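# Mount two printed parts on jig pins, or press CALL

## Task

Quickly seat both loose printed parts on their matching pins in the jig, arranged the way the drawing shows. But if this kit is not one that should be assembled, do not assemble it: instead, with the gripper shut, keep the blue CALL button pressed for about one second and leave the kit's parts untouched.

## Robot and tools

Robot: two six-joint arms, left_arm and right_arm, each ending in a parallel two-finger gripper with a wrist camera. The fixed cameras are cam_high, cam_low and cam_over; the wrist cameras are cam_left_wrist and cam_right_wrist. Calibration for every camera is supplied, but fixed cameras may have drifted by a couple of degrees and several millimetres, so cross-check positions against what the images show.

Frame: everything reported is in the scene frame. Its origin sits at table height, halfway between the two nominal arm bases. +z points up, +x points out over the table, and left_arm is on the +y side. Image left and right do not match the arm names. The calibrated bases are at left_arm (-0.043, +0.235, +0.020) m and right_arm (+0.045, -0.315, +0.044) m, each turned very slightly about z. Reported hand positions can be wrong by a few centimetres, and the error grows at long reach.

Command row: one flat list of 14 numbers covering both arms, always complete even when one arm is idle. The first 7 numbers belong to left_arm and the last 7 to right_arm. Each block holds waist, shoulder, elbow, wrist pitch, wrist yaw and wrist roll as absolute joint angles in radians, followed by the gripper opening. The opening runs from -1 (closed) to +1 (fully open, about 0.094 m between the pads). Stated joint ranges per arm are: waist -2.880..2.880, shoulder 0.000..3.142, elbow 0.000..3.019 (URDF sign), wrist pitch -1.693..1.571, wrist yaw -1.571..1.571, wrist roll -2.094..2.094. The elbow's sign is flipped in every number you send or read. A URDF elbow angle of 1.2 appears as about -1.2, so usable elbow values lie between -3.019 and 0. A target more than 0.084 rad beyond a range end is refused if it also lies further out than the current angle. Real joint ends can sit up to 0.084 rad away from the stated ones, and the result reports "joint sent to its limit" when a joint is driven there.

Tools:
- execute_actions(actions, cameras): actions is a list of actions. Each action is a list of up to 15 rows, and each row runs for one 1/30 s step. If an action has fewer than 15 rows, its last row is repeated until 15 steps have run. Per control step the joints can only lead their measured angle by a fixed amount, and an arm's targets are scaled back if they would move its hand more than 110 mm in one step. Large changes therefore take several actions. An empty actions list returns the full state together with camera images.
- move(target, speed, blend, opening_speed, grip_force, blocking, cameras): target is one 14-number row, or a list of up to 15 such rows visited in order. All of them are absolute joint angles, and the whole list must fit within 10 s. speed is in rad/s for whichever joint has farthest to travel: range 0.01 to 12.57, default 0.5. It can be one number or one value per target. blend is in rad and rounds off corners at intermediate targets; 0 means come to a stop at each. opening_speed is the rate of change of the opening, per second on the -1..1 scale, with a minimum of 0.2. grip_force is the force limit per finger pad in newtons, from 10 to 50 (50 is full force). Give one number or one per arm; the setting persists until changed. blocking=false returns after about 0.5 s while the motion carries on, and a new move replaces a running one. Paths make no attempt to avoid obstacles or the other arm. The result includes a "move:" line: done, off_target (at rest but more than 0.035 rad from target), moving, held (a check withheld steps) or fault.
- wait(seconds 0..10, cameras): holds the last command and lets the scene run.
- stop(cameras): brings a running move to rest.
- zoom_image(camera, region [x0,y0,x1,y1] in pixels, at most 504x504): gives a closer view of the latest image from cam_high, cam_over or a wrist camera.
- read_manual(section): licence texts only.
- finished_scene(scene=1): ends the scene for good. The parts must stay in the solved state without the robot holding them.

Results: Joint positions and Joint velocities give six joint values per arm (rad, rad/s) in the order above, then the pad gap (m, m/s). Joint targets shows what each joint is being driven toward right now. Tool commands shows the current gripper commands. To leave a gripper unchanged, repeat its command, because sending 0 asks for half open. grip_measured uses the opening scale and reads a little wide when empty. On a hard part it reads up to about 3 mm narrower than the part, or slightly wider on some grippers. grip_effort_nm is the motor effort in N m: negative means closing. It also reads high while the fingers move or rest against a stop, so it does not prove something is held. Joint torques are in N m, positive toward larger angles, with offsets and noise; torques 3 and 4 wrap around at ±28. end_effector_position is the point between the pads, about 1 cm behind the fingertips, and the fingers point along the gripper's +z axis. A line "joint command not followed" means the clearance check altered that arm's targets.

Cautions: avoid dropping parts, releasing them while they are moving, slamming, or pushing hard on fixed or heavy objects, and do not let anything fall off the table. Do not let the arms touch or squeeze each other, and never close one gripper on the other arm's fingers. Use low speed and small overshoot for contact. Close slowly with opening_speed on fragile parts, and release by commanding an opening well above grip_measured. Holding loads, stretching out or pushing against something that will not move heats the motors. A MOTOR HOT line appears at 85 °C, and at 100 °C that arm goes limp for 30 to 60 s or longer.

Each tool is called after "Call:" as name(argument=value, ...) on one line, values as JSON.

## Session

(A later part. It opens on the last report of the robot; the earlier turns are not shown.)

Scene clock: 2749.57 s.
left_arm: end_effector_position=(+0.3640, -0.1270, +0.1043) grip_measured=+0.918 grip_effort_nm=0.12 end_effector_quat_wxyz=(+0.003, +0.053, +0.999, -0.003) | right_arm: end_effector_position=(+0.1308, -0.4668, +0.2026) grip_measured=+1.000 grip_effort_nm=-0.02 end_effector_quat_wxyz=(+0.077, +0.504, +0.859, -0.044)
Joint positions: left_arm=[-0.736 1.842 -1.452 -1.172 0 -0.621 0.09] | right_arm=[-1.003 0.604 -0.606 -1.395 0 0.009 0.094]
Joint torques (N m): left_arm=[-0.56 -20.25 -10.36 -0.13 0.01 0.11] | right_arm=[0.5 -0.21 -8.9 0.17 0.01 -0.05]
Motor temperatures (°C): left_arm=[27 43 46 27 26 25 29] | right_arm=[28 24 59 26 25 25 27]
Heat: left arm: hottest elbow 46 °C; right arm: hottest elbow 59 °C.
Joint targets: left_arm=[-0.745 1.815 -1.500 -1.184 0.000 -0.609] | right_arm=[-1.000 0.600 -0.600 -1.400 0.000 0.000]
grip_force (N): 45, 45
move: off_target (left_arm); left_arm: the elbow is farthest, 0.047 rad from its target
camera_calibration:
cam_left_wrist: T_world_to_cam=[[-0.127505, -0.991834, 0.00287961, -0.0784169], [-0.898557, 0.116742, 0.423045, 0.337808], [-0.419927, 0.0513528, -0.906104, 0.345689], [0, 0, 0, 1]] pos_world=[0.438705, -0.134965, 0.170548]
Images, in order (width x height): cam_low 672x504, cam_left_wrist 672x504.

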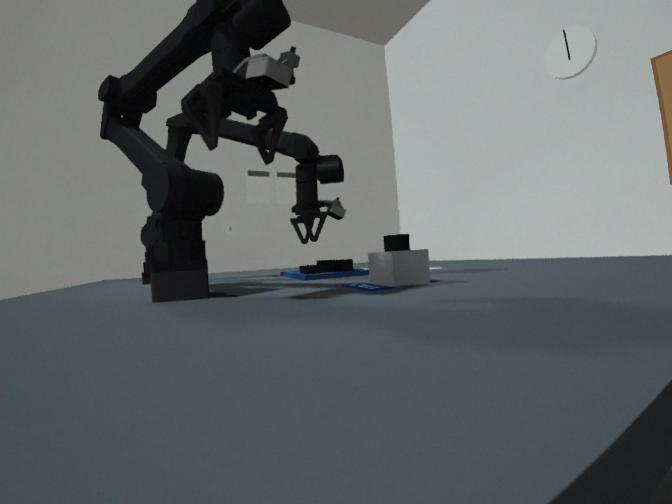

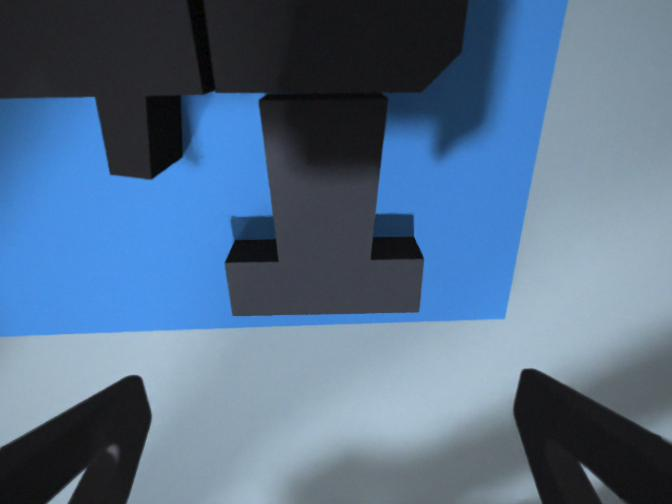

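Call:
move(target=[[-0.745,1.74,-1.67,-1.42,0,-0.609,0.92,-1.0,0.6,-0.6,-1.4,0,0,1.0],[0.1,1.2,-1.6,-1.2,0,0,0.92,-1.0,0.6,-0.6,-1.4,0,0,1.0]], speed=[0.3,0.6], blend=[0.05,0], cameras=["cam_over","cam_high"])

Call:
zoom_image(camera="cam_over", region=[340, 270, 480, 430])

Call:
zoom_image(camera="cam_over", region=[370, 70, 490, 210])

Call:
zoom_image(camera="cam_over", region=[230, 240, 480, 430])

Call:
zoom_image(camera="cam_over", region=[290, 60, 490, 212])

Scene clock: 2781.10 s.
left_arm: end_effector_position=(+0.4217, +0.2858, +0.4966) grip_measured=+0.918 grip_effort_nm=0.12 end_effector_quat_wxyz=(+0.367, -0.058, +0.928, +0.018) | right_arm: end_effector_position=(+0.1308, -0.4668, +0.2026) grip_measured=+1.000 grip_effort_nm=-0.02 end_effector_quat_wxyz=(+0.077, +0.504, +0.859, -0.044)
Joint positions: left_arm=[0.1 1.195 -1.597 -1.22 -0.001 -0.014 0.09] | right_arm=[-1.003 0.604 -0.606 -1.395 0 0.009 0.094]
Joint torques (N m): left_arm=[0.21 -8.59 -8.25 2.32 0.06 0.11] | right_arm=[0.56 -0.21 -8.9 0.18 0.01 -0.05]
Motor temperatures (°C): left_arm=[27 43 50 27 26 25 29] | right_arm=[28 24 59 26 25 25 27]
Heat: left arm: hottest elbow 50 °C; right arm: hottest elbow 59 °C.
Joint targets: left_arm=[0.100 1.200 -1.600 -1.200 0.000 0.000] | right_arm=[-1.000 0.600 -0.600 -1.400 0.000 0.000]
grip_force (N): 45, 45
move: done
Images, in order (width x height): cam_high 672x504, cam_over 672x504.

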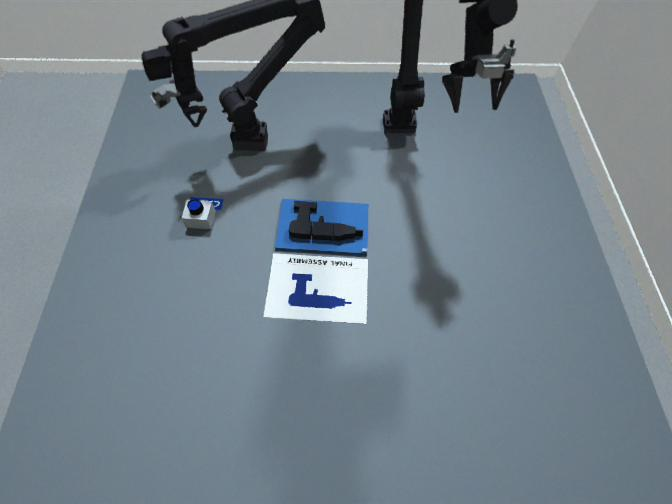

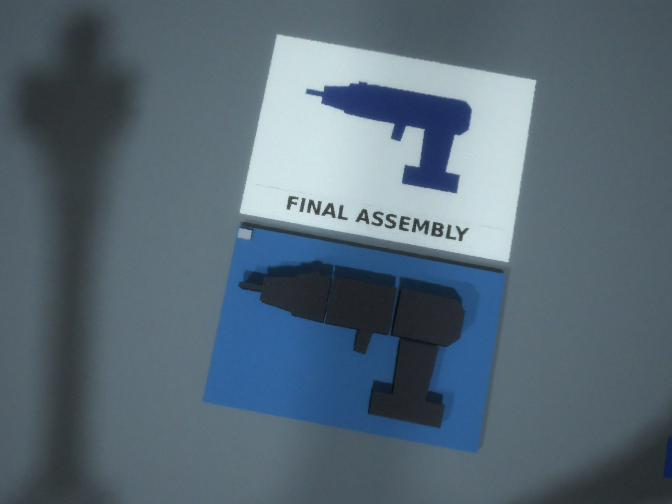

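Scaled by 3.150 from the camera's 672x504 image, which has a finer 960x720 frame.

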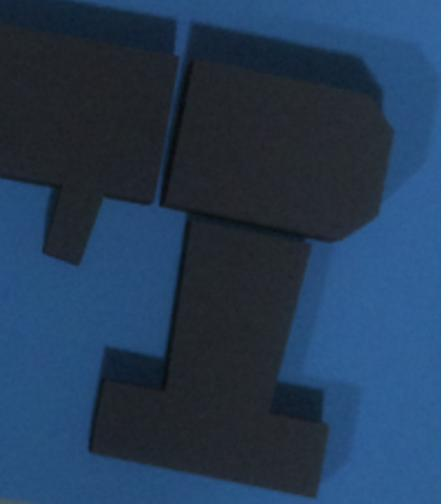

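Scaled by 3.600 from the camera's 672x504 image, which has a finer 960x720 frame.

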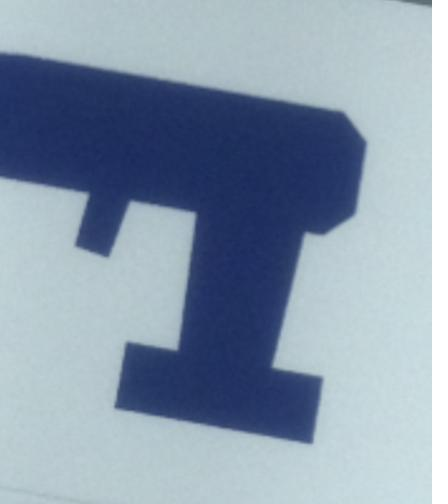

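Scaled by 2.016 from the camera's 672x504 image, which has a finer 960x720 frame.

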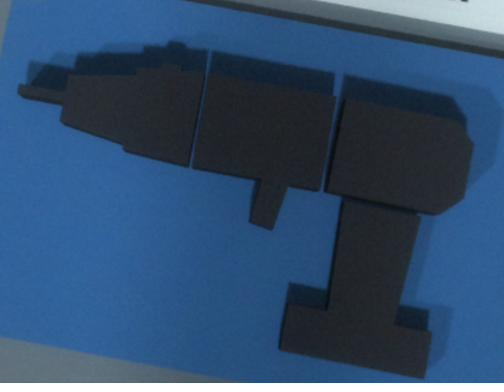

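Scaled by 2.520 from the camera's 672x504 image, which has a finer 960x720 frame.

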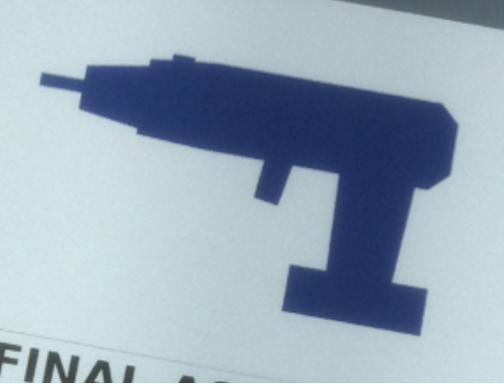

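Call:
zoom_image(camera="cam_over", region=[360, 325, 470, 435])

Call:
zoom_image(camera="cam_over", region=[395, 115, 475, 195])

Scaled by 4.582 from the camera's 672x504 image, which has a finer 960x720 frame.

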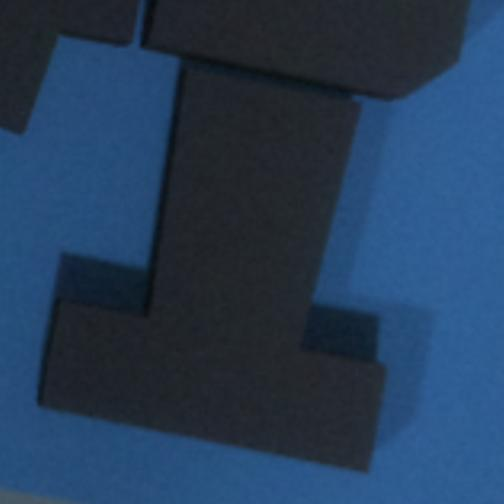

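Scaled by 6.300 from the camera's 672x504 image, which has a finer 960x720 frame.

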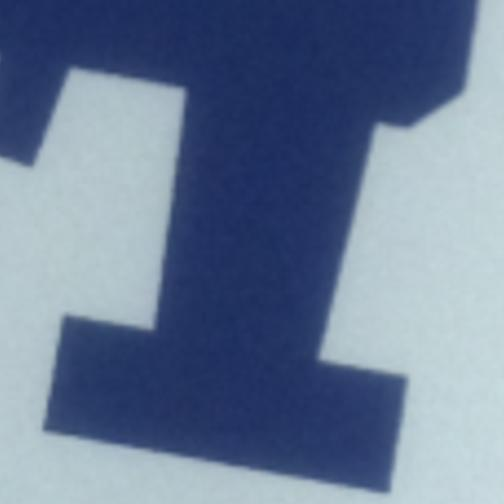

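Call:
finished_scene()

The scene is finished: the task was done.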